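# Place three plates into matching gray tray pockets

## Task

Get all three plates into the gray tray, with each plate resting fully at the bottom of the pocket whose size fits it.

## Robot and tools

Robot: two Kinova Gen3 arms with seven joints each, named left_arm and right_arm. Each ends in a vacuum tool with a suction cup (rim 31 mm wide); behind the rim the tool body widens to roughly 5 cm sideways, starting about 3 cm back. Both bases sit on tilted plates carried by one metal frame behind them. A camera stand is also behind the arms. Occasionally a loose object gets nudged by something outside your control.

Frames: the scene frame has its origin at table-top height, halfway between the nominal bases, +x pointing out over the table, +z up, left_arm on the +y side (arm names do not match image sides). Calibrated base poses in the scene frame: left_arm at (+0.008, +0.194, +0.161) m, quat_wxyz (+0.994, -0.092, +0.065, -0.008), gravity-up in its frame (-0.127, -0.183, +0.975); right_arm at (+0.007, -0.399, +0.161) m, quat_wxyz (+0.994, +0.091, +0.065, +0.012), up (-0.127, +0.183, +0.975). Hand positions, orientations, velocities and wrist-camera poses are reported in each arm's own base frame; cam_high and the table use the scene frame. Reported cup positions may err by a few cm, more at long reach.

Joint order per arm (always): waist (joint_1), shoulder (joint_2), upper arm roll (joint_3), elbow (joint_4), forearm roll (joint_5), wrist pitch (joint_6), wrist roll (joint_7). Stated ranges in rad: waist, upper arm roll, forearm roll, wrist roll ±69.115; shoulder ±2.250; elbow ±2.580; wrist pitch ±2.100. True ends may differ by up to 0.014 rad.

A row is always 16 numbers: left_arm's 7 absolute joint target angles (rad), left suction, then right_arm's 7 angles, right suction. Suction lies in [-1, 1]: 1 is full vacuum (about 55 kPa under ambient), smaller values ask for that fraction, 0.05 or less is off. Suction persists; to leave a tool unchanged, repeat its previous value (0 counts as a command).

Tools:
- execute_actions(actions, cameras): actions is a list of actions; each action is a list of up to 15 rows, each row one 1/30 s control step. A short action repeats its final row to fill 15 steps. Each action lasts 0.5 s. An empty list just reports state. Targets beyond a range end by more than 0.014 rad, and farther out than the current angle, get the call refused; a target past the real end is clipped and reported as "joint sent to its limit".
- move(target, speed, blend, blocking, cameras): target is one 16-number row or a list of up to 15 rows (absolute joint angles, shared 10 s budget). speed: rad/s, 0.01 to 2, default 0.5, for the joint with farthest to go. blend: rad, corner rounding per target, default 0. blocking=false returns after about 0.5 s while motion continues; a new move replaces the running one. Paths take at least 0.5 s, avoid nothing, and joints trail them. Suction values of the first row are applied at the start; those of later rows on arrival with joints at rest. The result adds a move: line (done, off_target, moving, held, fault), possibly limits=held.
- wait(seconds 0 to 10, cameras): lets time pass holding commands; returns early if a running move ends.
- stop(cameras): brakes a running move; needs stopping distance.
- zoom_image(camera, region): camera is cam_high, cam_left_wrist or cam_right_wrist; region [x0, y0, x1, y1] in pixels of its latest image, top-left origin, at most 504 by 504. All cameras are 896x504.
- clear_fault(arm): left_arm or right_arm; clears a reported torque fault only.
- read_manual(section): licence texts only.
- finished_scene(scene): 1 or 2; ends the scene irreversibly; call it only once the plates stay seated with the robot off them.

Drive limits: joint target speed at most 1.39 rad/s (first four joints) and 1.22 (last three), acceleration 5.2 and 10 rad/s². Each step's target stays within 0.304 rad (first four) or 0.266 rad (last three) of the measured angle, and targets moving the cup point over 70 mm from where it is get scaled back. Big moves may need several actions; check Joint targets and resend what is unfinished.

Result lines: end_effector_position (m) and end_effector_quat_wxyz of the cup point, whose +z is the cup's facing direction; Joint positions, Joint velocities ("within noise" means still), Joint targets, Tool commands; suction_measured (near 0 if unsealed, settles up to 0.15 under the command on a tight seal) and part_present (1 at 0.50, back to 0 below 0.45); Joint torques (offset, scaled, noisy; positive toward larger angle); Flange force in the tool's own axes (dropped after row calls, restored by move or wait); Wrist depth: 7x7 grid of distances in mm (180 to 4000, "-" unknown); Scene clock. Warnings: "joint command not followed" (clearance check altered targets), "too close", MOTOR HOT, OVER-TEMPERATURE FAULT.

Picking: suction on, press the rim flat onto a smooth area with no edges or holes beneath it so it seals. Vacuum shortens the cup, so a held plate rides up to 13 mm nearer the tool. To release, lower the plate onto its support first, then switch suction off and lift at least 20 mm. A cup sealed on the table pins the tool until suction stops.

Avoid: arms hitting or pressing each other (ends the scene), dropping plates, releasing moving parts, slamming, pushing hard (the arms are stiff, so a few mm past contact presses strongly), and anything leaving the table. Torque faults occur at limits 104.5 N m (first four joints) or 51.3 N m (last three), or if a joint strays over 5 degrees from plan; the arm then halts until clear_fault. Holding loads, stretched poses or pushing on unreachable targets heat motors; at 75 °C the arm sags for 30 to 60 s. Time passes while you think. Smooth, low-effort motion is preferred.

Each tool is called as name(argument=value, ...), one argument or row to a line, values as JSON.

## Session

execute_actions(
  actions=[],
)

Scene clock: 0.00 s.
left_arm: end_effector_position=(+0.8306, -0.1948, +0.0425) suction_measured=0.01 part_present=0 end_effector_quat_wxyz=(+0.314, +0.874, +0.360, +0.093) | right_arm: end_effector_position=(+0.3001, +0.0531, +0.2231) suction_measured=0.00 part_present=0 end_effector_quat_wxyz=(-0.180, +0.580, +0.712, -0.353)
Joint positions: left_arm=[-0.081 1.595 1.376 0.348 -0.936 0.967 0.879] | right_arm=[-0.456 0.679 0.219 1.606 0 1.673 1.547]
Joint velocities: within noise
Joint torques (N m): no reading
Flange force (N): no reading
Wrist depth (mm): cam_left_wrist=[236 224 212 202 192 185 - / 252 237 224 215 206 196 - / 269 255 240 228 218 - 1051 / 296 276 259 243 1225 1159 1109 / 325 302 282 1400 1323 1234 1173 / 360 333 1656 1537 1427 1343 1268 / 398 1981 1802 1712 1570 1461 1380] | cam_right_wrist=[2669 2696 2665 345 343 804 781 / 2320 2316 2316 378 368 2423 817 / 2015 2051 2079 422 397 2178 873 / 1817 1831 1861 480 431 1896 939 / 1631 1679 1697 489 446 1687 1678 / 1504 1514 1552 1566 1581 1534 1565 / 1371 1411 1429 1452 1450 1320 1435]
Joint targets: left_arm=[-0.081 1.595 1.376 0.348 -0.936 0.967 0.879] | right_arm=[-0.456 0.679 0.219 1.606 0.000 1.673 1.547]
Tool commands: left_gripper/suction=+0.0 right_gripper/suction=+0.0

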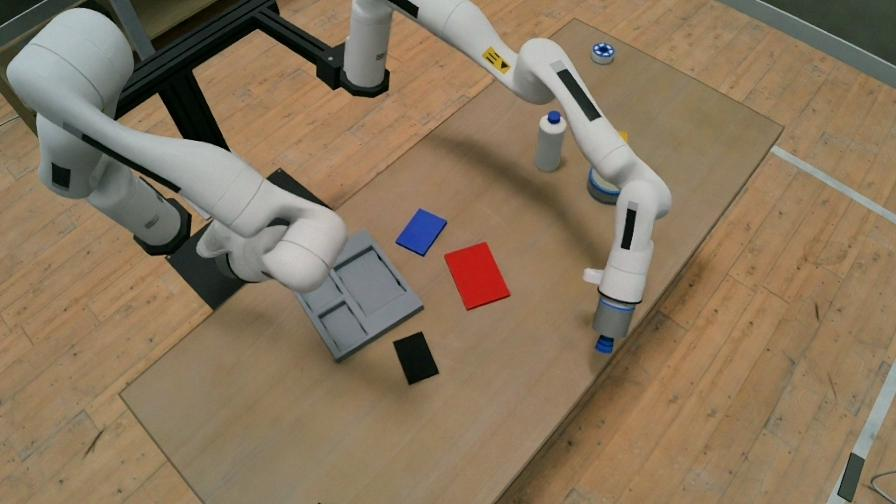

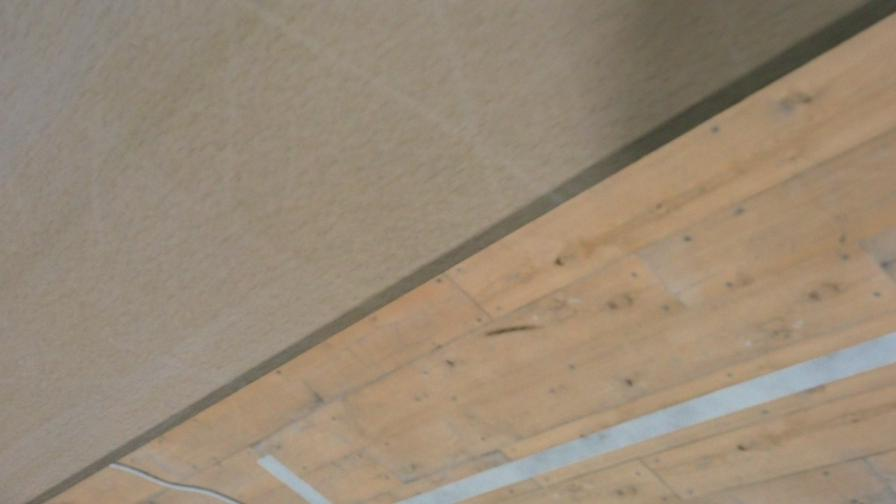

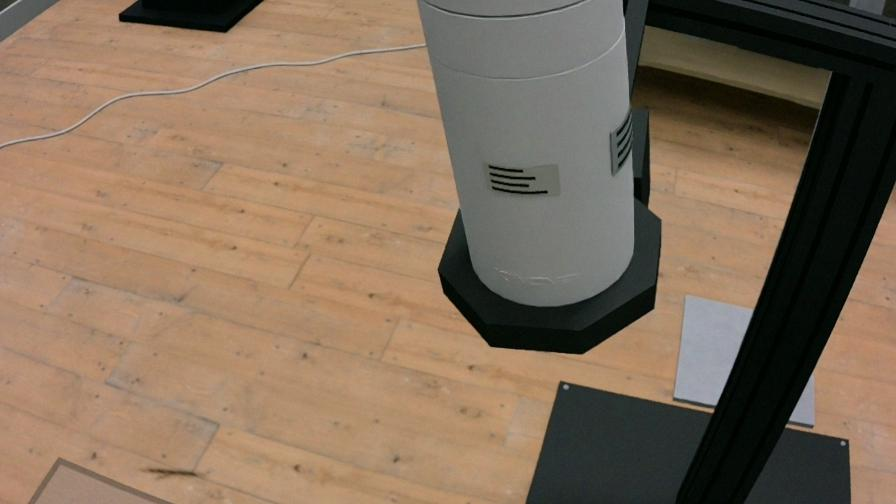

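move(
  target=[
    [-0.081, 0.9, 1.376, 0.348, -0.936, 0.967, 0.879, 0, -0.456, 0.679, 0.219, 1.606, 0, 1.673, 1.547, 0],
    [-0.6, 0.8, 1.376, 0.348, -0.936, 0.967, 0.879, 0, -0.456, 0.679, 0.219, 1.606, 0, 1.673, 1.547, 0],
  ],
  cameras=["cam_high"],
  blend=[0.1,0],
)

move(
  target=[-0.6, 0.8, 1.376, 0.348, -0.936, 0.967, 0.879, 0, -0.808, 0.865, 0, 1.214, 0.245, 1.12, 2.196, 0],
)

Scene clock: 24.50 s.
left_arm: end_effector_position=(+0.7597, +0.2032, +0.6947) suction_measured=0.01 part_present=0 end_effector_quat_wxyz=(+0.276, +0.700, +0.401, +0.523) | right_arm: end_effector_position=(+0.3003, +0.0531, +0.2229) suction_measured=0.00 part_present=0 end_effector_quat_wxyz=(-0.180, +0.580, +0.712, -0.352)
Joint positions: left_arm=[-0.6 0.8 1.376 0.348 -0.936 0.967 0.879] | right_arm=[-0.456 0.679 0.219 1.606 0 1.673 1.547]
Joint velocities: within noise
Joint torques (N m): left_arm=[1.33 -21.75 2.33 -3.34 -0.46 -1.68 -0.15] | right_arm=[-4.37 -14.36 -0.92 -2.64 -0.22 1.34 0.28]
Flange force (N): left_arm=no reading | right_arm=[-2.1 1.0 -3.7]
Wrist depth (mm): cam_left_wrist=[1671 1730 2177 2446 2658 2612 2535 / 2219 1250 1287 2652 2568 2478 2439 / 1270 1363 1430 2532 2459 2396 2373 / 1422 1483 2526 2486 2411 2333 2274 / 1543 2598 2451 2361 2317 2250 2264 / 2559 2477 2342 2306 2257 2196 2201 / 2445 2407 2308 2289 2169 2139 2094] | cam_right_wrist=[2648 2659 2670 345 343 803 781 / 2326 2293 2330 378 368 2438 819 / 2022 2054 2075 422 397 2166 874 / 1837 1843 1868 479 432 1887 941 / 1639 1695 1697 490 447 1684 1683 / 1507 1528 1563 1582 1579 1532 1579 / 1363 1409 1433 1457 1443 1305 1440]
Joint targets: left_arm=[-0.600 0.800 1.376 0.348 -0.936 0.967 0.879] | right_arm=[-0.456 0.679 0.219 1.606 0.000 1.673 1.547]
move: done
Images, in order (width x height): cam_high 896x504.

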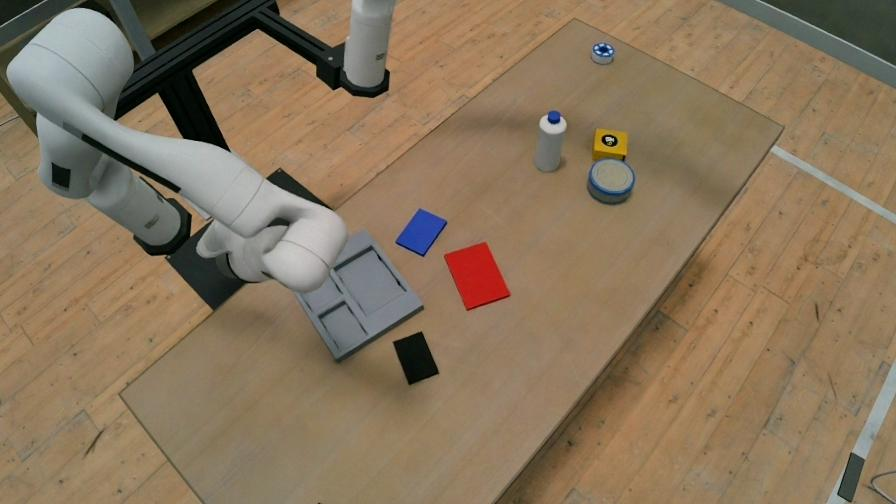

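Scene clock: 26.20 s.
left_arm: end_effector_position=(+0.7597, +0.2033, +0.6947) suction_measured=0.01 part_present=0 end_effector_quat_wxyz=(+0.276, +0.700, +0.401, +0.523) | right_arm: end_effector_position=(+0.4642, +0.3623, +0.1353) suction_measured=0.00 part_present=0 end_effector_quat_wxyz=(+0.065, +0.012, +0.994, -0.091)
Joint positions: left_arm=[-0.6 0.8 1.376 0.348 -0.936 0.967 0.879] | right_arm=[-0.808 0.865 0 1.214 0.245 1.12 2.196]
Joint velocities: within noise
Joint torques (N m): left_arm=[1.24 -21.8 2.32 -3.28 -0.48 -1.69 -0.15] | right_arm=[-5.4 -18.08 -1.82 -5.02 -0.07 0.17 0.27]
Flange force (N): left_arm=no reading | right_arm=[-3.5 1.1 -1.6]
Wrist depth (mm): cam_left_wrist=[1684 1807 2170 2453 2646 2644 2589 / 2208 1241 1297 2651 2547 2520 2521 / 1264 1369 1430 2505 2474 2404 2386 / 1419 1468 2554 2470 2398 2346 2283 / 1519 2546 2470 2398 2347 2259 2276 / 2521 2499 2333 2355 2231 2220 2174 / 2437 2400 2341 2263 2214 2148 2074] | cam_right_wrist=[410 410 401 411 391 400 411 / 410 411 411 389 411 410 401 / 411 411 411 390 410 411 394 / 410 412 413 412 413 410 391 / 412 412 413 413 413 413 415 / 411 412 401 414 413 404 415 / 412 412 402 403 413 404 415]
Joint targets: left_arm=[-0.600 0.800 1.376 0.348 -0.936 0.967 0.879] | right_arm=[-0.808 0.865 0.000 1.214 0.245 1.120 2.196]
move: done

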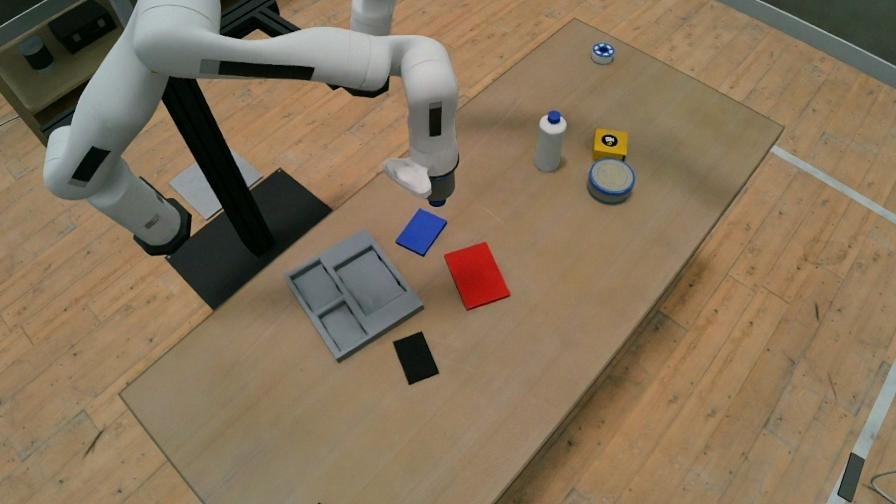

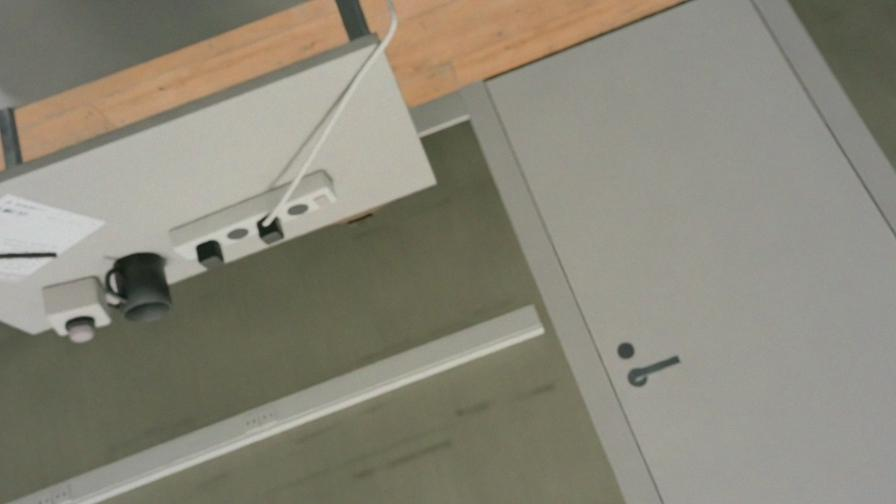

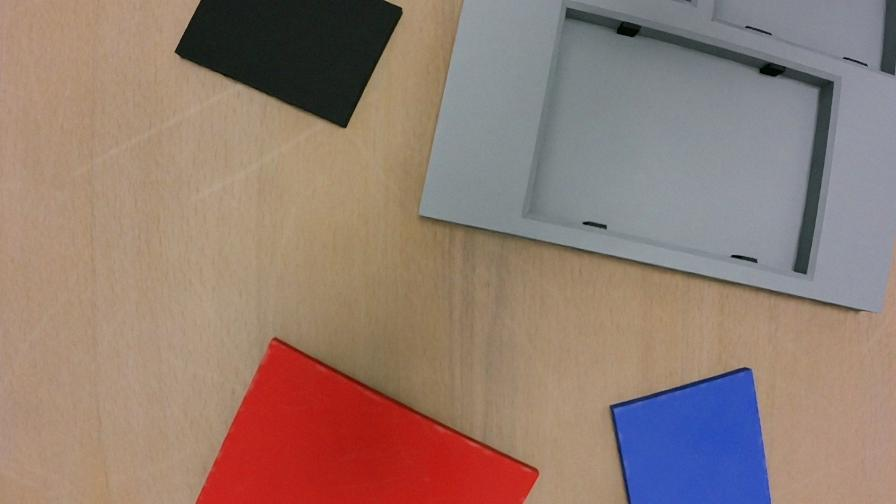

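move(
  target=[-0.6, 0.8, 1.376, 0.348, -0.936, 0.967, 0.879, 0, -0.979, 1.0871, 0, 0.8224, 0.2156, 1.3202, 2.0757, 0],
  cameras=["cam_right_wrist"],
)

Scene clock: 36.10 s.
left_arm: end_effector_position=(+0.7597, +0.2033, +0.6947) suction_measured=0.01 part_present=0 end_effector_quat_wxyz=(+0.276, +0.700, +0.401, +0.523) | right_arm: end_effector_position=(+0.4290, +0.4909, +0.1066) suction_measured=0.00 part_present=0 end_effector_quat_wxyz=(+0.065, +0.012, +0.994, -0.091)
Joint positions: left_arm=[-0.6 0.8 1.376 0.348 -0.936 0.967 0.879] | right_arm=[-0.979 1.087 0 0.822 0.216 1.32 2.076]
Joint velocities: within noise
Joint torques (N m): left_arm=[1.27 -21.74 2.27 -3.26 -0.43 -1.67 -0.17] | right_arm=[-5.72 -20.65 -1.4 -5.61 -0.06 0.16 0.34]
Flange force (N): left_arm=no reading | right_arm=[-3.7 2.9 -1.7]
Wrist depth (mm): cam_left_wrist=[1695 1747 2196 2469 2717 2626 2557 / 2165 1244 1316 2690 2571 2535 2498 / 1262 1363 1435 2485 2463 2435 2343 / 1417 1497 2518 2484 2413 2304 2292 / 1552 2512 2506 2388 2330 2251 2215 / 2571 2463 2410 2356 2266 2182 2212 / 2423 2319 2338 2273 2187 2166 2073] | cam_right_wrist=[411 411 411 411 413 409 414 / 410 400 411 412 412 413 414 / 411 400 401 414 403 414 413 / 411 400 401 413 403 414 414 / 412 412 401 413 413 414 414 / 411 412 413 413 413 413 415 / 412 412 412 413 414 414 415]
Joint targets: left_arm=[-0.600 0.800 1.376 0.348 -0.936 0.967 0.879] | right_arm=[-0.979 1.087 0.000 0.822 0.216 1.320 2.076]
move: done
Images, in order (width x height): cam_right_wrist 896x504.

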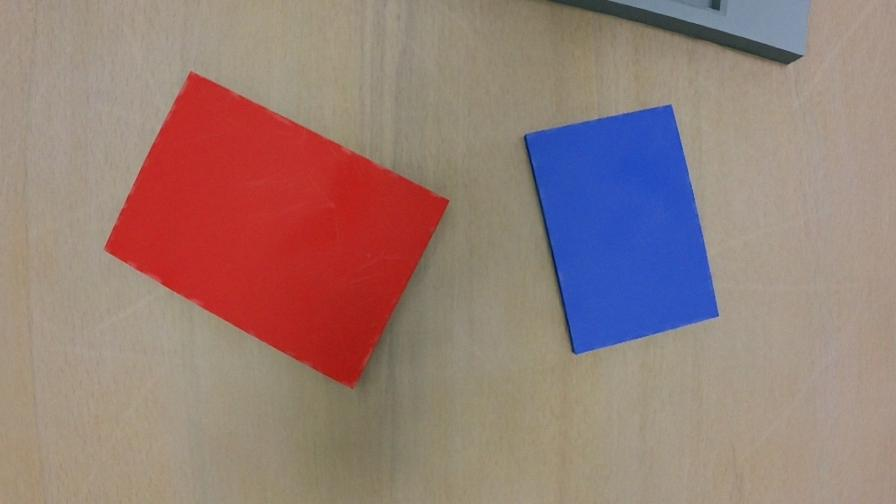

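move(
  target=[-0.6, 0.8, 1.376, 0.348, -0.936, 0.967, 0.879, 0, -0.7635, 0.58, 0, 1.7709, 0.2971, 0.8483, 1.952, 0],
  cameras=["cam_right_wrist"],
)

zoom_image(
  camera="cam_right_wrist",
  region=[392, 200, 896, 504],
)

Scene clock: 56.70 s.
left_arm: end_effector_position=(+0.7597, +0.2033, +0.6947) suction_measured=0.01 part_present=0 end_effector_quat_wxyz=(+0.276, +0.700, +0.401, +0.523) | right_arm: end_effector_position=(+0.3803, +0.2456, +0.1462) suction_measured=0.00 part_present=0 end_effector_quat_wxyz=(+0.074, +0.110, +0.988, -0.084)
Joint positions: left_arm=[-0.6 0.8 1.376 0.348 -0.936 0.967 0.879] | right_arm=[-0.764 0.58 0 1.771 0.297 0.848 1.952]
Joint velocities: within noise
Joint torques (N m): left_arm=[1.17 -21.79 2.29 -3.22 -0.47 -1.69 -0.14] | right_arm=[-4.41 -13.26 -1.97 -4 -0.09 0.13 0.28]
Flange force (N): left_arm=no reading | right_arm=[-3.1 0.3 -1.7]
Wrist depth (mm): cam_left_wrist=[1675 1774 2169 2470 2602 2625 2519 / 2198 1241 1305 2629 2559 2494 2441 / 1269 1362 1434 2540 2552 2407 2330 / 1427 1480 2512 2511 2416 2356 2272 / 1530 2540 2476 2398 2327 2297 2229 / 2582 2459 2329 2381 2276 2216 2156 / 2426 2293 2318 2272 2239 2096 2102] | cam_right_wrist=[410 410 411 412 412 412 414 / 410 411 409 409 409 410 414 / 411 411 409 410 410 410 415 / 410 412 389 393 391 391 414 / 401 401 389 409 410 391 414 / 411 401 389 410 412 391 414 / 412 412 390 410 411 391 415]
Joint targets: left_arm=[-0.600 0.800 1.376 0.348 -0.936 0.967 0.879] | right_arm=[-0.763 0.580 0.000 1.771 0.297 0.848 1.952]
move: done
Images, in order (width x height): cam_right_wrist 896x504.

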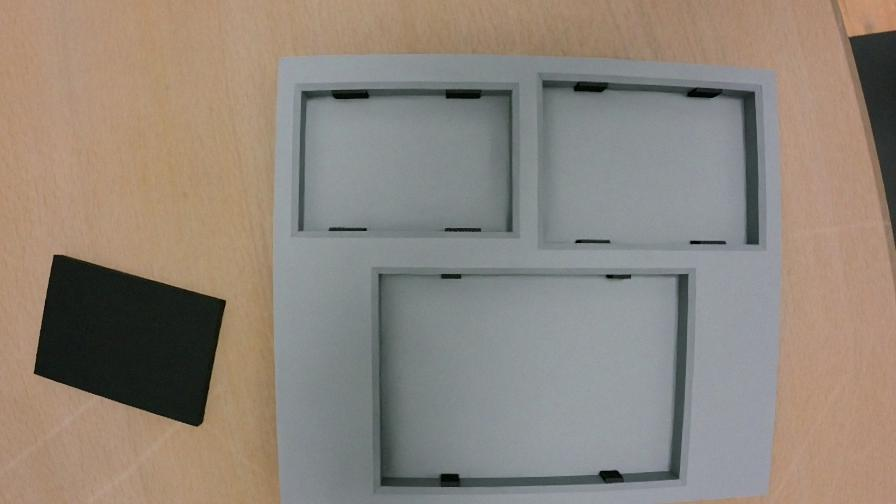

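Scaled by 1.000.

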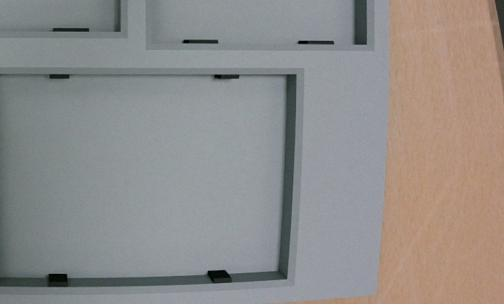

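move(
  target=[-0.6, 0.8, 1.376, 0.348, -0.936, 0.967, 0.879, 0, -0.7613, 1.3137, 0, 0.8987, 0.2676, 0.9807, 1.726, 0],
  cameras=["cam_right_wrist","cam_high"],
)

Scene clock: 86.40 s.
left_arm: end_effector_position=(+0.7597, +0.2033, +0.6947) suction_measured=0.01 part_present=0 end_effector_quat_wxyz=(+0.276, +0.700, +0.401, +0.523) | right_arm: end_effector_position=(+0.5292, +0.3861, -0.0658) suction_measured=0.00 part_present=0 end_effector_quat_wxyz=(+0.085, +0.245, +0.963, -0.073)
Joint positions: left_arm=[-0.6 0.8 1.376 0.348 -0.936 0.967 0.879] | right_arm=[-0.761 1.314 0 0.899 0.268 0.981 1.726]
Joint velocities: within noise
Joint torques (N m): left_arm=[1.26 -21.85 2.32 -3.3 -0.47 -1.64 -0.15] | right_arm=[-6.2 -21.46 -1.5 -4.48 -0.11 0.16 0.26]
Flange force (N): left_arm=no reading | right_arm=[-3.0 4.0 -0.3]
Wrist depth (mm): cam_left_wrist=[1711 1779 2180 2478 2659 2586 2587 / 2185 1238 1290 2616 2543 2432 2425 / 1261 1355 1455 2552 2496 2479 2380 / 1429 1493 2555 2457 2378 2299 2246 / 1547 2462 2472 2439 2335 2272 2188 / 2524 2442 2366 2312 2294 2199 2197 / 2391 2384 2324 2266 2205 2148 2134] | cam_right_wrist=[211 211 212 212 213 213 213 / 211 212 212 212 213 213 203 / 211 212 212 212 213 213 213 / 211 212 212 212 213 213 214 / 212 201 202 202 202 202 214 / 212 201 201 202 202 202 214 / 212 201 202 202 202 203 214]
Joint targets: left_arm=[-0.600 0.800 1.376 0.348 -0.936 0.967 0.879] | right_arm=[-0.761 1.314 0.000 0.899 0.268 0.981 1.726]
move: done
Images, in order (width x height): cam_high 896x504, cam_right_wrist 896x504.

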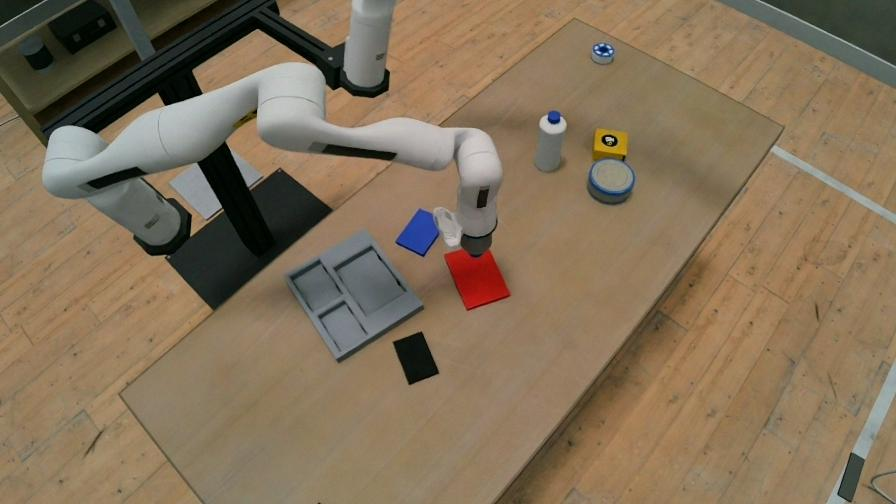

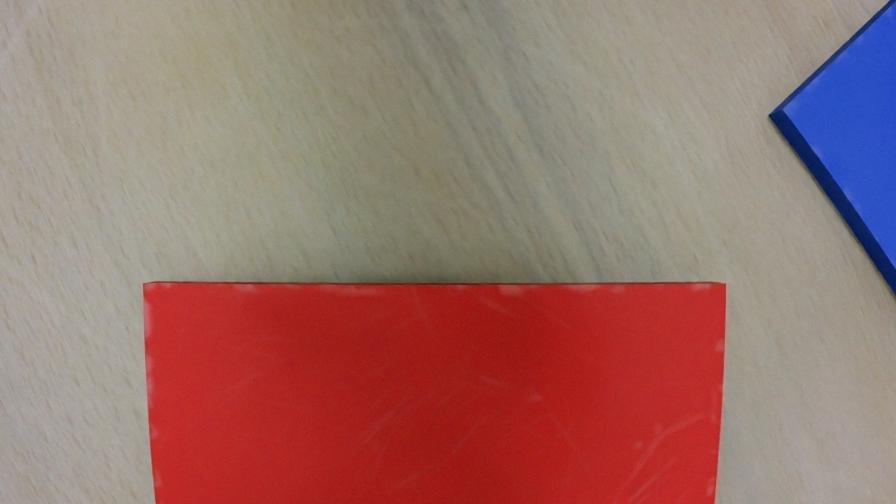

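move(
  target=[-0.6, 0.8, 1.376, 0.348, -0.936, 0.967, 0.879, 0, -0.7274, 1.4903, 0, 0.792, 0.2843, 0.9059, 1.7339, 1],
  cameras=["cam_high"],
  speed=0.08,
)

wait(
  seconds=1,
  cameras=["cam_right_wrist"],
)

Scene clock: 114.83 s.
left_arm: end_effector_position=(+0.7597, +0.2033, +0.6947) suction_measured=0.01 part_present=0 end_effector_quat_wxyz=(+0.276, +0.700, +0.401, +0.523) | right_arm: end_effector_position=(+0.5429, +0.3683, -0.1561) suction_measured=0.35 part_present=0 end_effector_quat_wxyz=(+0.085, +0.245, +0.963, -0.073)
Joint positions: left_arm=[-0.6 0.8 1.376 0.348 -0.936 0.967 0.879] | right_arm=[-0.727 1.49 0 0.792 0.284 0.906 1.734]
Joint velocities: within noise
Joint torques (N m): left_arm=[1.2 -21.76 2.32 -3.36 -0.49 -1.65 -0.12] | right_arm=[-6.53 -22.77 -1.4 -4.55 -0.09 0.14 0.31]
Flange force (N): left_arm=no reading | right_arm=[-3.1 4.3 2.0]
Wrist depth (mm): cam_left_wrist=[1674 1785 2145 2486 2586 2581 2485 / 2189 1248 1307 2658 2574 2533 2461 / 1262 1370 1439 2571 2468 2445 2389 / 1421 1480 2500 2484 2408 2298 2300 / 1546 2557 2448 2423 2326 2236 2213 / 2502 2407 2363 2353 2275 2221 2152 / 2431 2410 2312 2287 2174 2190 2080] | cam_right_wrist=[- - - - - - - / - - - - - - - / - - - - - - - / - - - - - - - / - - - - - - - / - - - - - - - / - - - - - - -]
Joint targets: left_arm=[-0.600 0.800 1.376 0.348 -0.936 0.967 0.879] | right_arm=[-0.727 1.490 0.000 0.792 0.284 0.906 1.734]
move: done
Images, in order (width x height): cam_high 896x504.

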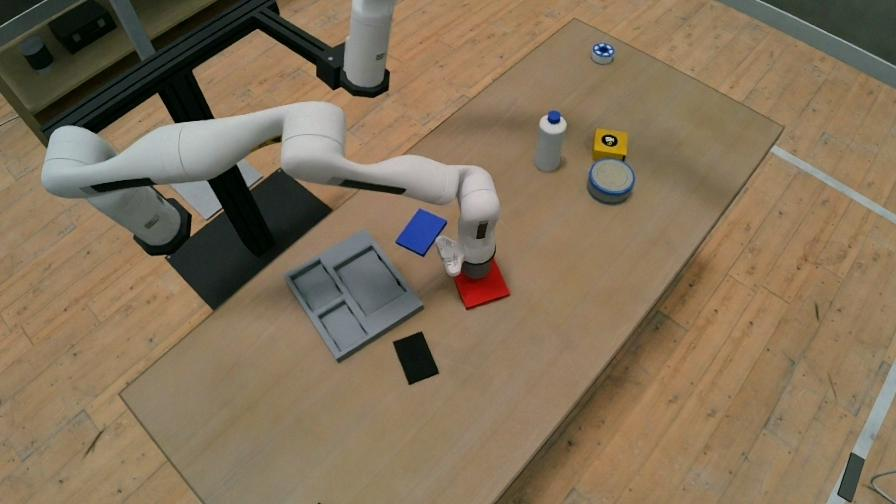

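Scene clock: 115.83 s.
left_arm: end_effector_position=(+0.7597, +0.2033, +0.6947) suction_measured=0.01 part_present=0 end_effector_quat_wxyz=(+0.276, +0.700, +0.401, +0.523) | right_arm: end_effector_position=(+0.5429, +0.3683, -0.1561) suction_measured=0.98 part_present=1 end_effector_quat_wxyz=(+0.085, +0.245, +0.963, -0.073)
Joint positions: left_arm=[-0.6 0.8 1.376 0.348 -0.936 0.967 0.879] | right_arm=[-0.727 1.49 0 0.792 0.284 0.906 1.734]
Joint velocities: within noise
Joint torques (N m): left_arm=[1.22 -21.79 2.27 -3.31 -0.47 -1.66 -0.14] | right_arm=[-6.5 -22.68 -1.37 -4.53 -0.11 0.17 0.28]
Flange force (N): left_arm=no reading | right_arm=[-3.1 4.1 1.8]
Wrist depth (mm): cam_left_wrist=[1660 1763 2167 2423 2613 2601 2526 / 2178 1251 1285 2644 2533 2520 2423 / 1265 1360 1438 2602 2479 2435 2395 / 1432 1463 2582 2468 2372 2358 2294 / 1534 2498 2471 2404 2309 2257 2215 / 2530 2443 2385 2348 2251 2234 2196 / 2488 2354 2317 2280 2222 2155 2089] | cam_right_wrist=[- - - - - - - / - - - - - - - / - - - - - - - / - - - - - - - / - - - - - - - / - - - - - - - / - - - - - - -]
Joint targets: left_arm=[-0.600 0.800 1.376 0.348 -0.936 0.967 0.879] | right_arm=[-0.727 1.490 0.000 0.792 0.284 0.906 1.734]
Tool commands: left_gripper/suction=+0.0 right_gripper/suction=+1.0
wait: 1.00 s; at rest by 0.17 s
Images, in order (width x height): cam_right_wrist 896x504.

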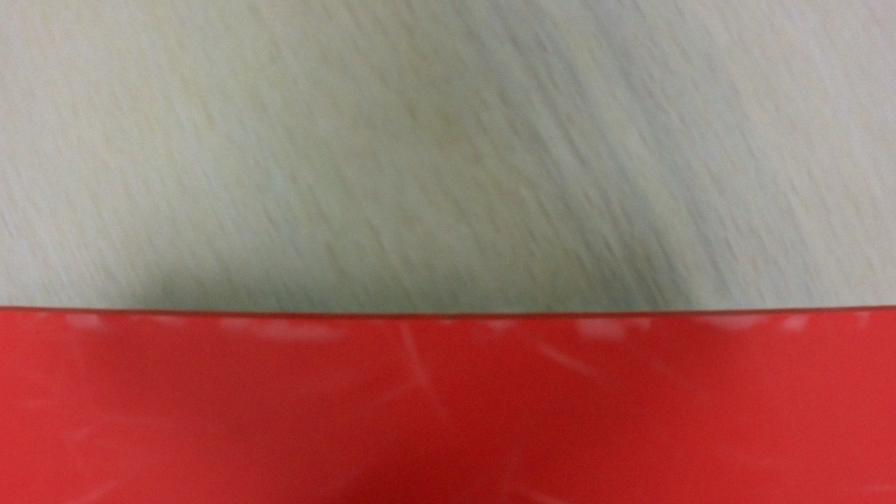

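move(
  target=[
    [-0.6, 0.8, 1.376, 0.348, -0.936, 0.967, 0.879, 0, -0.7613, 1.3137, 0, 0.8987, 0.2676, 0.9807, 1.726, 1],
    [-0.6, 0.8, 1.376, 0.348, -0.936, 0.967, 0.879, 0, -0.7603, 0.9119, 0, 1.9249, 0.595, 0.4029, 1.5983, 1],
  ],
  cameras=["cam_right_wrist","cam_high"],
  speed=[0.12,0.4],
)

Scene clock: 125.23 s.
left_arm: end_effector_position=(+0.7597, +0.2033, +0.6947) suction_measured=0.01 part_present=0 end_effector_quat_wxyz=(+0.276, +0.700, +0.401, +0.523) | right_arm: end_effector_position=(+0.3618, +0.2260, -0.0269) suction_measured=0.99 part_present=1 end_effector_quat_wxyz=(+0.074, +0.110, +0.988, -0.084)
Joint positions: left_arm=[-0.6 0.8 1.376 0.348 -0.936 0.967 0.879] | right_arm=[-0.76 0.912 0 1.925 0.595 0.403 1.598]
Joint velocities: within noise
Joint torques (N m): left_arm=[1.15 -21.79 2.32 -3.32 -0.47 -1.66 -0.12] | right_arm=[-4.86 -15.56 -1.92 -1.29 -0.11 0.15 0.3]
Flange force (N): left_arm=no reading | right_arm=[-3.6 0.9 1.0]
Wrist depth (mm): cam_left_wrist=[1670 1751 2179 2419 2629 2608 2520 / 2192 1251 1297 2618 2530 2498 2448 / 1266 1384 1424 2583 2494 2398 2308 / 1412 1481 2580 2515 2434 2344 2286 / 1534 2495 2445 2382 2360 2286 2240 / 2536 2468 2374 2300 2300 2219 2175 / 2427 2348 2339 2232 2260 2174 2116] | cam_right_wrist=[238 238 239 221 239 240 238 / 238 239 239 239 239 240 238 / 238 238 239 222 240 240 237 / 218 219 219 219 222 223 220 / - 239 239 239 240 237 220 / - - - - - - - / - - - - - - -]
Joint targets: left_arm=[-0.600 0.800 1.376 0.348 -0.936 0.967 0.879] | right_arm=[-0.760 0.912 0.000 1.925 0.595 0.403 1.598]
move: done
Images, in order (width x height): cam_high 896x504, cam_right_wrist 896x504.

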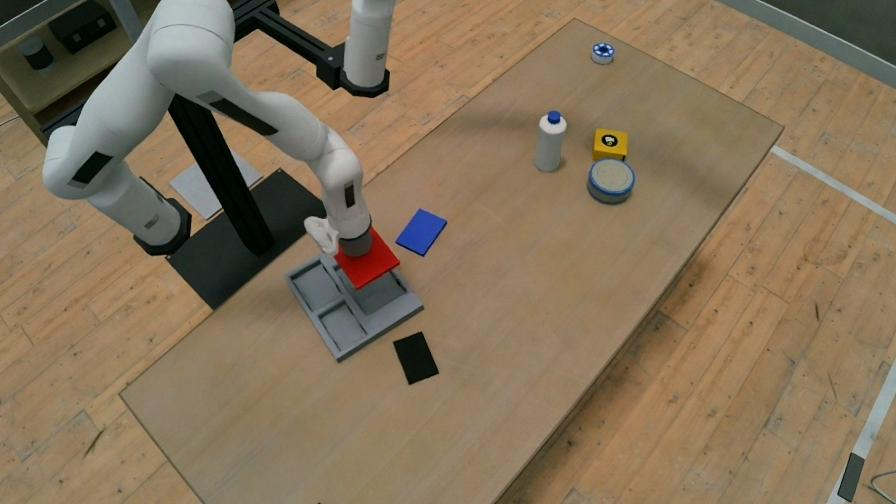

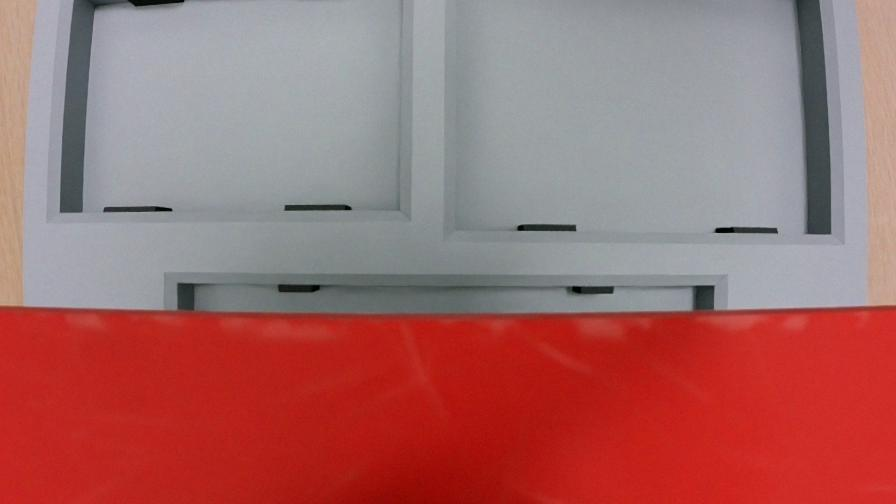

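move(
  target=[-0.6, 0.8, 1.376, 0.348, -0.936, 0.967, 0.879, 0, -0.7123, 1.1511, 0, 1.8579, 0.9691, 0.2716, 1.2468, 1],
  cameras=["cam_right_wrist"],
  speed=0.15,
)

zoom_image(
  camera="cam_right_wrist",
  region=[0, 240, 160, 350],
)

zoom_image(
  camera="cam_right_wrist",
  region=[736, 240, 896, 350],
)

Scene clock: 151.53 s.
left_arm: end_effector_position=(+0.7597, +0.2033, +0.6947) suction_measured=0.01 part_present=0 end_effector_quat_wxyz=(+0.276, +0.700, +0.401, +0.523) | right_arm: end_effector_position=(+0.3738, +0.2093, -0.1248) suction_measured=0.96 part_present=1 end_effector_quat_wxyz=(+0.074, +0.113, +0.987, -0.084)
Joint positions: left_arm=[-0.6 0.8 1.376 0.348 -0.936 0.967 0.879] | right_arm=[-0.712 1.151 0 1.858 0.969 0.272 1.247]
Joint velocities: within noise
Joint torques (N m): left_arm=[1.22 -21.8 2.38 -3.3 -0.47 -1.66 -0.12] | right_arm=[-5.08 -16.58 -1.89 -0.06 -0.12 0.16 0.29]
Flange force (N): left_arm=no reading | right_arm=[-3.3 0.4 1.6]
Wrist depth (mm): cam_left_wrist=[1701 1781 2152 2452 2573 2627 2502 / 2156 1241 1279 2573 2571 2491 2430 / 1266 1353 1423 2549 2443 2452 2441 / 1428 1482 2546 2465 2371 2368 2298 / 1574 2539 2473 2379 2309 2261 2235 / 2545 2414 2339 2336 2250 2201 2188 / 2463 2380 2321 2236 2145 2150 2102] | cam_right_wrist=[- - - - - - - / - - - - - - - / - - - - - - - / - - - - - - - / - - - - - - - / - - - - - - - / - - - - - - -]
Joint targets: left_arm=[-0.600 0.800 1.376 0.348 -0.936 0.967 0.879] | right_arm=[-0.712 1.151 0.000 1.858 0.969 0.272 1.247]
move: done
Images, in order (width x height): cam_right_wrist 896x504.

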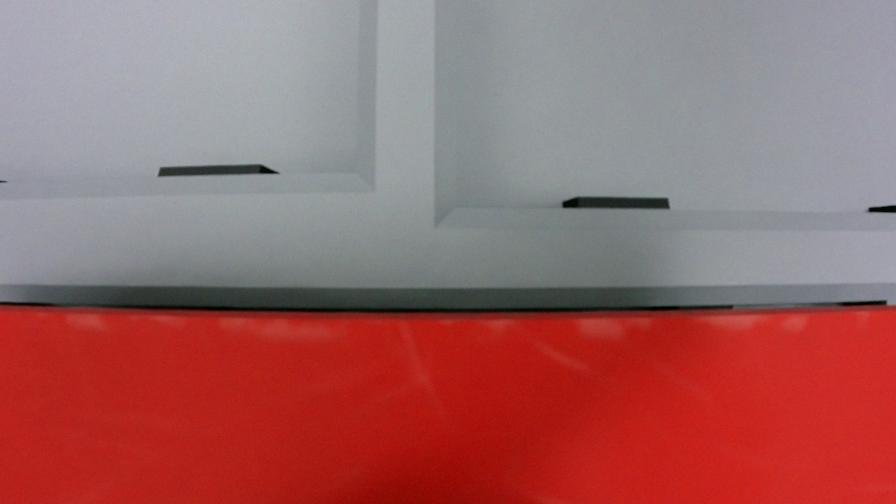

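Scaled by 3.150 from the camera's 896x504 image, which has a finer 1280x720 frame.

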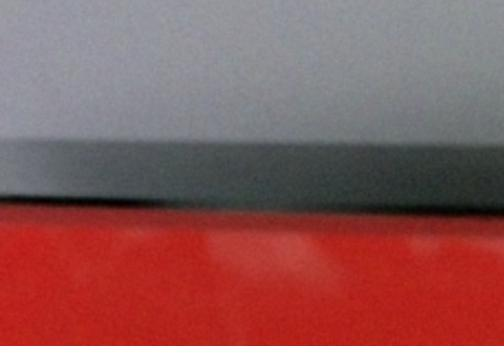

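Scaled by 3.150 from the camera's 896x504 image, which has a finer 1280x720 frame.

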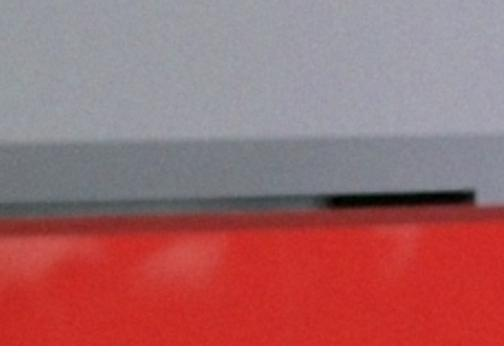

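move(
  target=[-0.6, 0.8, 1.376, 0.348, -0.936, 0.967, 0.879, 0, -0.7068, 1.1851, 0, 1.8403, 1.0304, 0.2621, 1.1936, 1],
  cameras=["cam_right_wrist","cam_high"],
  speed=0.06,
)

zoom_image(
  camera="cam_high",
  region=[270, 210, 440, 370],
)

Scene clock: 174.90 s.
left_arm: end_effector_position=(+0.7597, +0.2033, +0.6947) suction_measured=0.01 part_present=0 end_effector_quat_wxyz=(+0.276, +0.700, +0.401, +0.523) | right_arm: end_effector_position=(+0.3760, +0.2079, -0.1386) suction_measured=0.99 part_present=1 end_effector_quat_wxyz=(+0.075, +0.111, +0.987, -0.084)
Joint positions: left_arm=[-0.6 0.8 1.376 0.348 -0.936 0.967 0.879] | right_arm=[-0.707 1.185 0 1.84 1.03 0.262 1.194]
Joint velocities: within noise
Joint torques (N m): left_arm=[1.2 -21.79 2.32 -3.32 -0.48 -1.66 -0.12] | right_arm=[-5.09 -16.62 -1.81 0.11 -0.09 0.13 0.27]
Flange force (N): left_arm=no reading | right_arm=[-3.6 0.8 1.3]
Wrist depth (mm): cam_left_wrist=[1687 1760 2225 2481 2622 2574 2514 / 2165 1247 1281 2619 2598 2543 2437 / 1271 1373 1438 2538 2481 2392 2373 / 1424 1466 2534 2431 2429 2427 2288 / 1540 2512 2480 2375 2340 2263 2255 / 2498 2452 2380 2286 2281 2193 2155 / 2442 2405 2334 2259 2173 2160 2133] | cam_right_wrist=[- - - - - - - / - - - - - - - / - - - - - - - / - - - - - - - / - - - - - - - / - - - - - - - / - - - - - - -]
Joint targets: left_arm=[-0.600 0.800 1.376 0.348 -0.936 0.967 0.879] | right_arm=[-0.707 1.185 0.000 1.840 1.030 0.262 1.194]
move: done
Images, in order (width x height): cam_high 896x504, cam_right_wrist 896x504.

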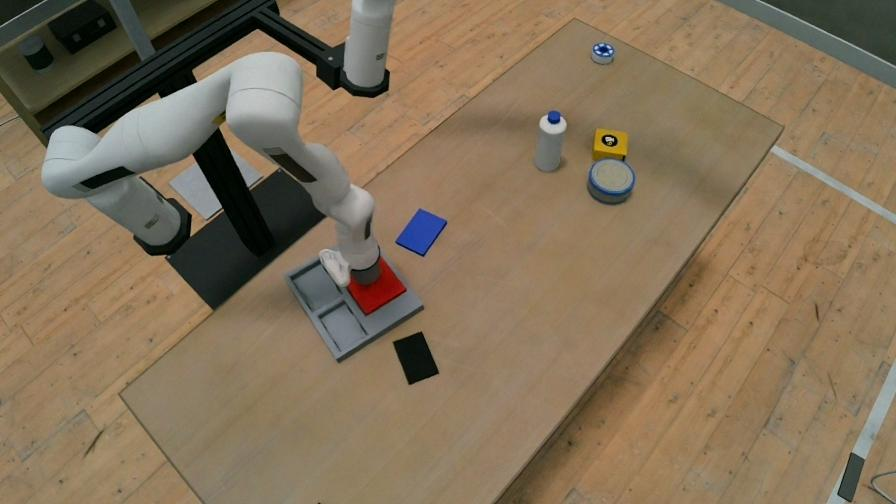

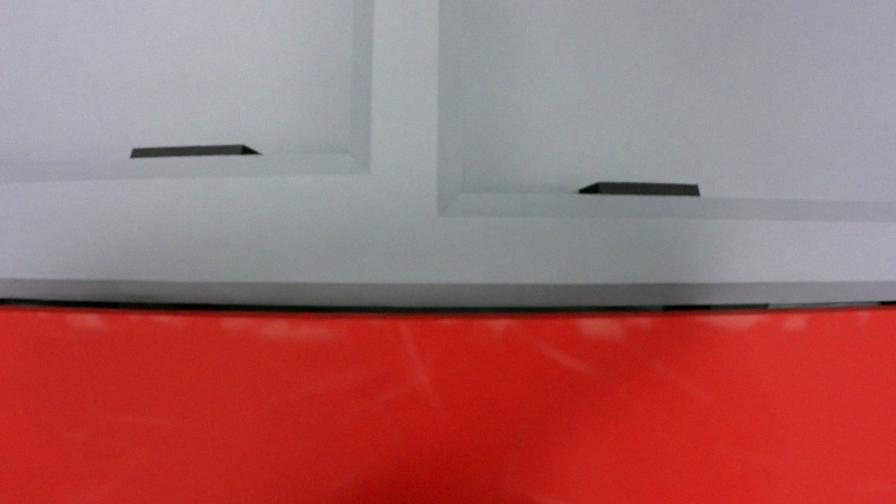

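Scaled by 2.965 from the camera's 896x504 image, which has a finer 1280x720 frame.

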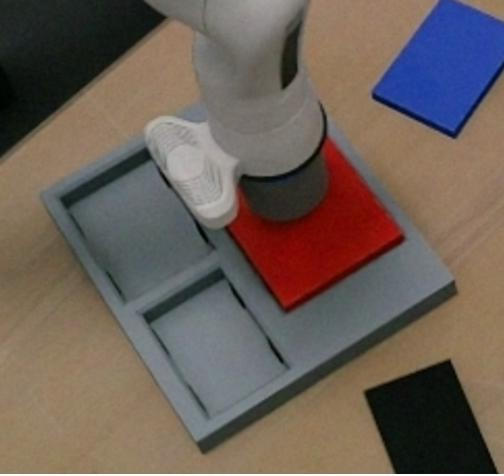

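move(
  target=[-0.6, 0.8, 1.376, 0.348, -0.936, 0.967, 0.879, 0, -0.7031, 1.1992, 0, 1.8342, 1.0567, 0.2578, 1.1695, 1],
  cameras=["cam_right_wrist"],
  speed=0.05,
)

Scene clock: 182.67 s.
left_arm: end_effector_position=(+0.7597, +0.2033, +0.6947) suction_measured=0.01 part_present=0 end_effector_quat_wxyz=(+0.276, +0.700, +0.401, +0.523) | right_arm: end_effector_position=(+0.3766, +0.2064, -0.1444) suction_measured=0.98 part_present=1 end_effector_quat_wxyz=(+0.074, +0.111, +0.987, -0.084)
Joint positions: left_arm=[-0.6 0.8 1.376 0.348 -0.936 0.967 0.879] | right_arm=[-0.703 1.199 0 1.834 1.057 0.258 1.169]
Joint velocities: within noise
Joint torques (N m): left_arm=[1.21 -21.81 2.34 -3.29 -0.48 -1.67 -0.15] | right_arm=[-4.74 -15.4 -1.63 0.44 -0.09 0.23 0.31]
Flange force (N): left_arm=no reading | right_arm=[-3.2 0.7 -1.2]
Wrist depth (mm): cam_left_wrist=[1671 1764 2224 2433 2668 2540 2590 / 2181 1249 1289 2638 2589 2534 2460 / 1264 1368 1441 2482 2488 2432 2373 / 1405 1473 2586 2542 2416 2303 2302 / 1542 2526 2482 2433 2365 2269 2211 / 2544 2479 2349 2302 2268 2196 2165 / 2449 2357 2324 2227 2171 2149 2081] | cam_right_wrist=[- - - - - - - / - - - - - - - / - - - - - - - / - - - - - - - / - - - - - - - / - - - - - - - / - - - - - - -]
Joint targets: left_arm=[-0.600 0.800 1.376 0.348 -0.936 0.967 0.879] | right_arm=[-0.703 1.199 0.000 1.834 1.057 0.258 1.169]
move: done
Images, in order (width x height): cam_right_wrist 896x504.

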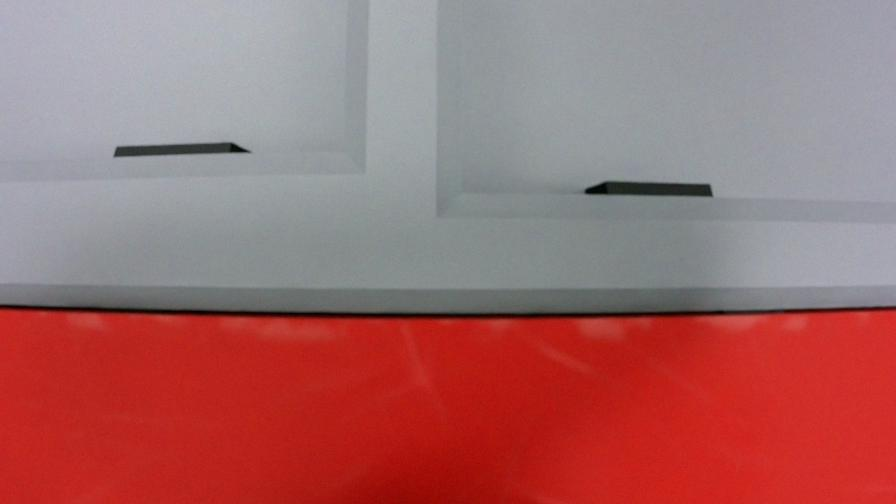

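move(
  target=[-0.6, 0.8, 1.376, 0.348, -0.936, 0.967, 0.879, 0, -0.7, 1.2135, 0, 1.8267, 1.083, 0.2535, 1.1454, 1],
  cameras=["cam_right_wrist"],
  speed=0.04,
)

Scene clock: 190.10 s.
left_arm: end_effector_position=(+0.7597, +0.2033, +0.6947) suction_measured=0.01 part_present=0 end_effector_quat_wxyz=(+0.276, +0.700, +0.401, +0.523) | right_arm: end_effector_position=(+0.3774, +0.2056, -0.1503) suction_measured=0.98 part_present=1 end_effector_quat_wxyz=(+0.074, +0.111, +0.987, -0.084)
Joint positions: left_arm=[-0.6 0.8 1.376 0.348 -0.936 0.967 0.879] | right_arm=[-0.7 1.213 0 1.827 1.083 0.254 1.145]
Joint velocities: within noise
Joint torques (N m): left_arm=[1.2 -21.77 2.33 -3.35 -0.45 -1.66 -0.12] | right_arm=[-5.19 -15.29 -2.15 -0.24 -0.05 -0.15 0.31]
Flange force (N): left_arm=no reading | right_arm=[-3.2 -1.2 -2.6]
Wrist depth (mm): cam_left_wrist=[1669 1789 2198 2448 2600 2609 2542 / 2223 1244 1291 2612 2604 2468 2432 / 1269 1390 1422 2578 2433 2437 2339 / 1424 1478 2537 2504 2415 2372 2257 / 1544 2541 2429 2411 2289 2299 2212 / 2570 2471 2343 2345 2303 2186 2150 / 2433 2376 2334 2266 2174 2140 2122] | cam_right_wrist=[- - - - - - - / - - - - - - - / - - - - - - - / - - - - - - - / - - - - - - - / - - - - - - - / - - - - - - -]
Joint targets: left_arm=[-0.600 0.800 1.376 0.348 -0.936 0.967 0.879] | right_arm=[-0.700 1.213 0.000 1.827 1.083 0.254 1.145]
move: done
Images, in order (width x height): cam_right_wrist 896x504.

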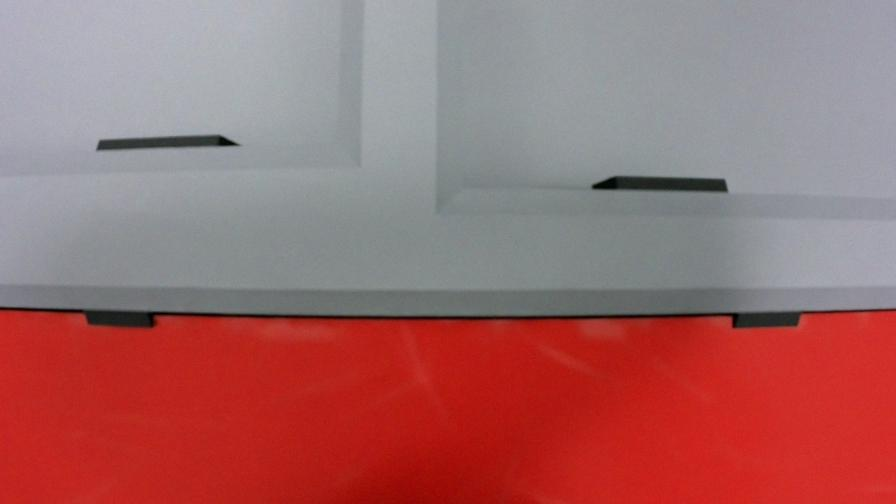

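move(
  target=[-0.6, 0.8, 1.376, 0.348, -0.936, 0.967, 0.879, 0, -0.696, 1.2302, 0, 1.8188, 1.1136, 0.2485, 1.1173, 1],
  cameras=["cam_right_wrist","cam_high"],
  speed=0.04,
)

zoom_image(
  camera="cam_high",
  region=[270, 210, 440, 370],
)

Scene clock: 197.37 s.
left_arm: end_effector_position=(+0.7597, +0.2033, +0.6947) suction_measured=0.01 part_present=0 end_effector_quat_wxyz=(+0.276, +0.700, +0.401, +0.523) | right_arm: end_effector_position=(+0.3780, +0.2041, -0.1571) suction_measured=0.96 part_present=1 end_effector_quat_wxyz=(+0.074, +0.112, +0.987, -0.083)
Joint positions: left_arm=[-0.6 0.8 1.376 0.348 -0.936 0.967 0.879] | right_arm=[-0.696 1.23 0 1.819 1.114 0.249 1.117]
Joint velocities: within noise
Joint torques (N m): left_arm=[1.21 -21.8 2.33 -3.27 -0.5 -1.67 -0.13] | right_arm=[2.23 21.05 1.99 -13.48 1.55 -4.5 0.33]
Flange force (N): left_arm=no reading | right_arm=[13.3 -27.5 -119.4]
Wrist depth (mm): cam_left_wrist=[1665 1773 2147 2440 2619 2533 2555 / 2210 1238 1294 2647 2631 2479 2434 / 1257 1377 1438 2531 2466 2459 2388 / 1434 1463 2501 2464 2368 2347 2306 / 1556 2505 2486 2380 2379 2307 2209 / 2504 2460 2337 2321 2246 2215 2177 / 2436 2356 2376 2306 2205 2141 2126] | cam_right_wrist=[- - - - - - - / - - - - - - - / - - - - - - - / - - - - - - - / - - - - - - - / - - - - - - - / - - - - - - -]
Joint targets: left_arm=[-0.600 0.800 1.376 0.348 -0.936 0.967 0.879] | right_arm=[-0.696 1.230 0.000 1.819 1.114 0.249 1.117]
move: done
Images, in order (width x height): cam_high 896x504, cam_right_wrist 896x504.

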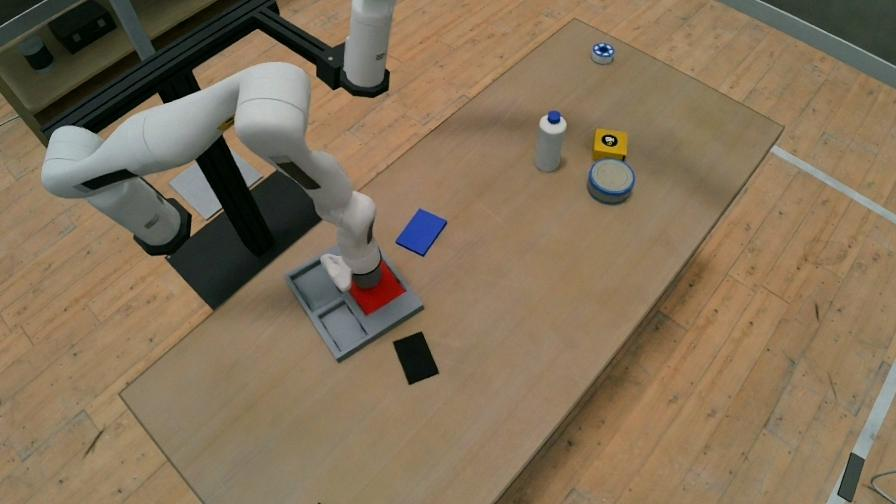

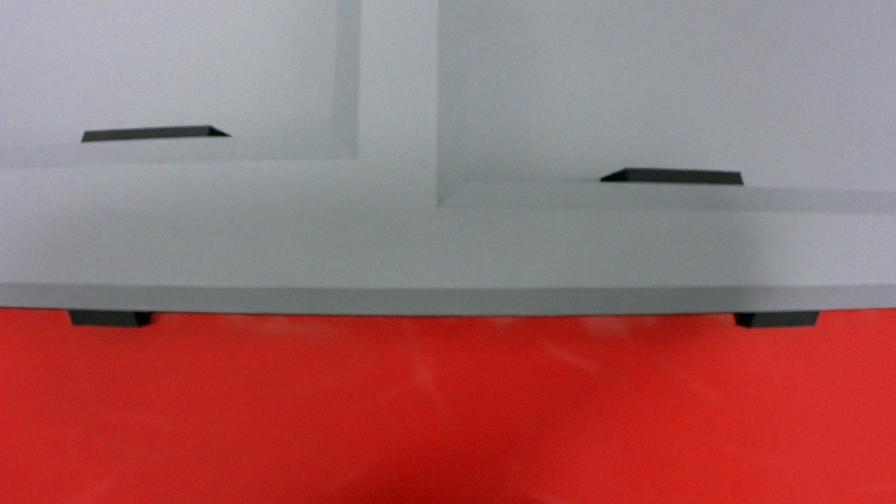

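Scaled by 2.965 from the camera's 896x504 image, which has a finer 1280x720 frame.

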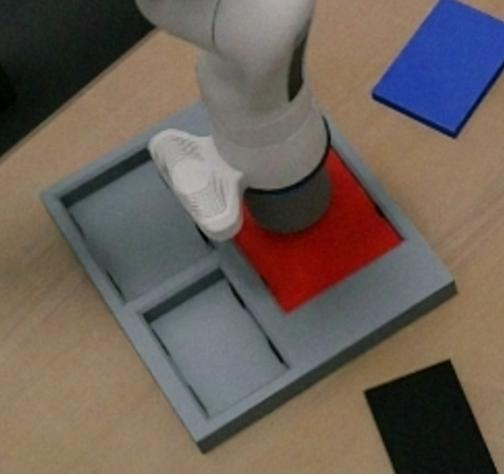

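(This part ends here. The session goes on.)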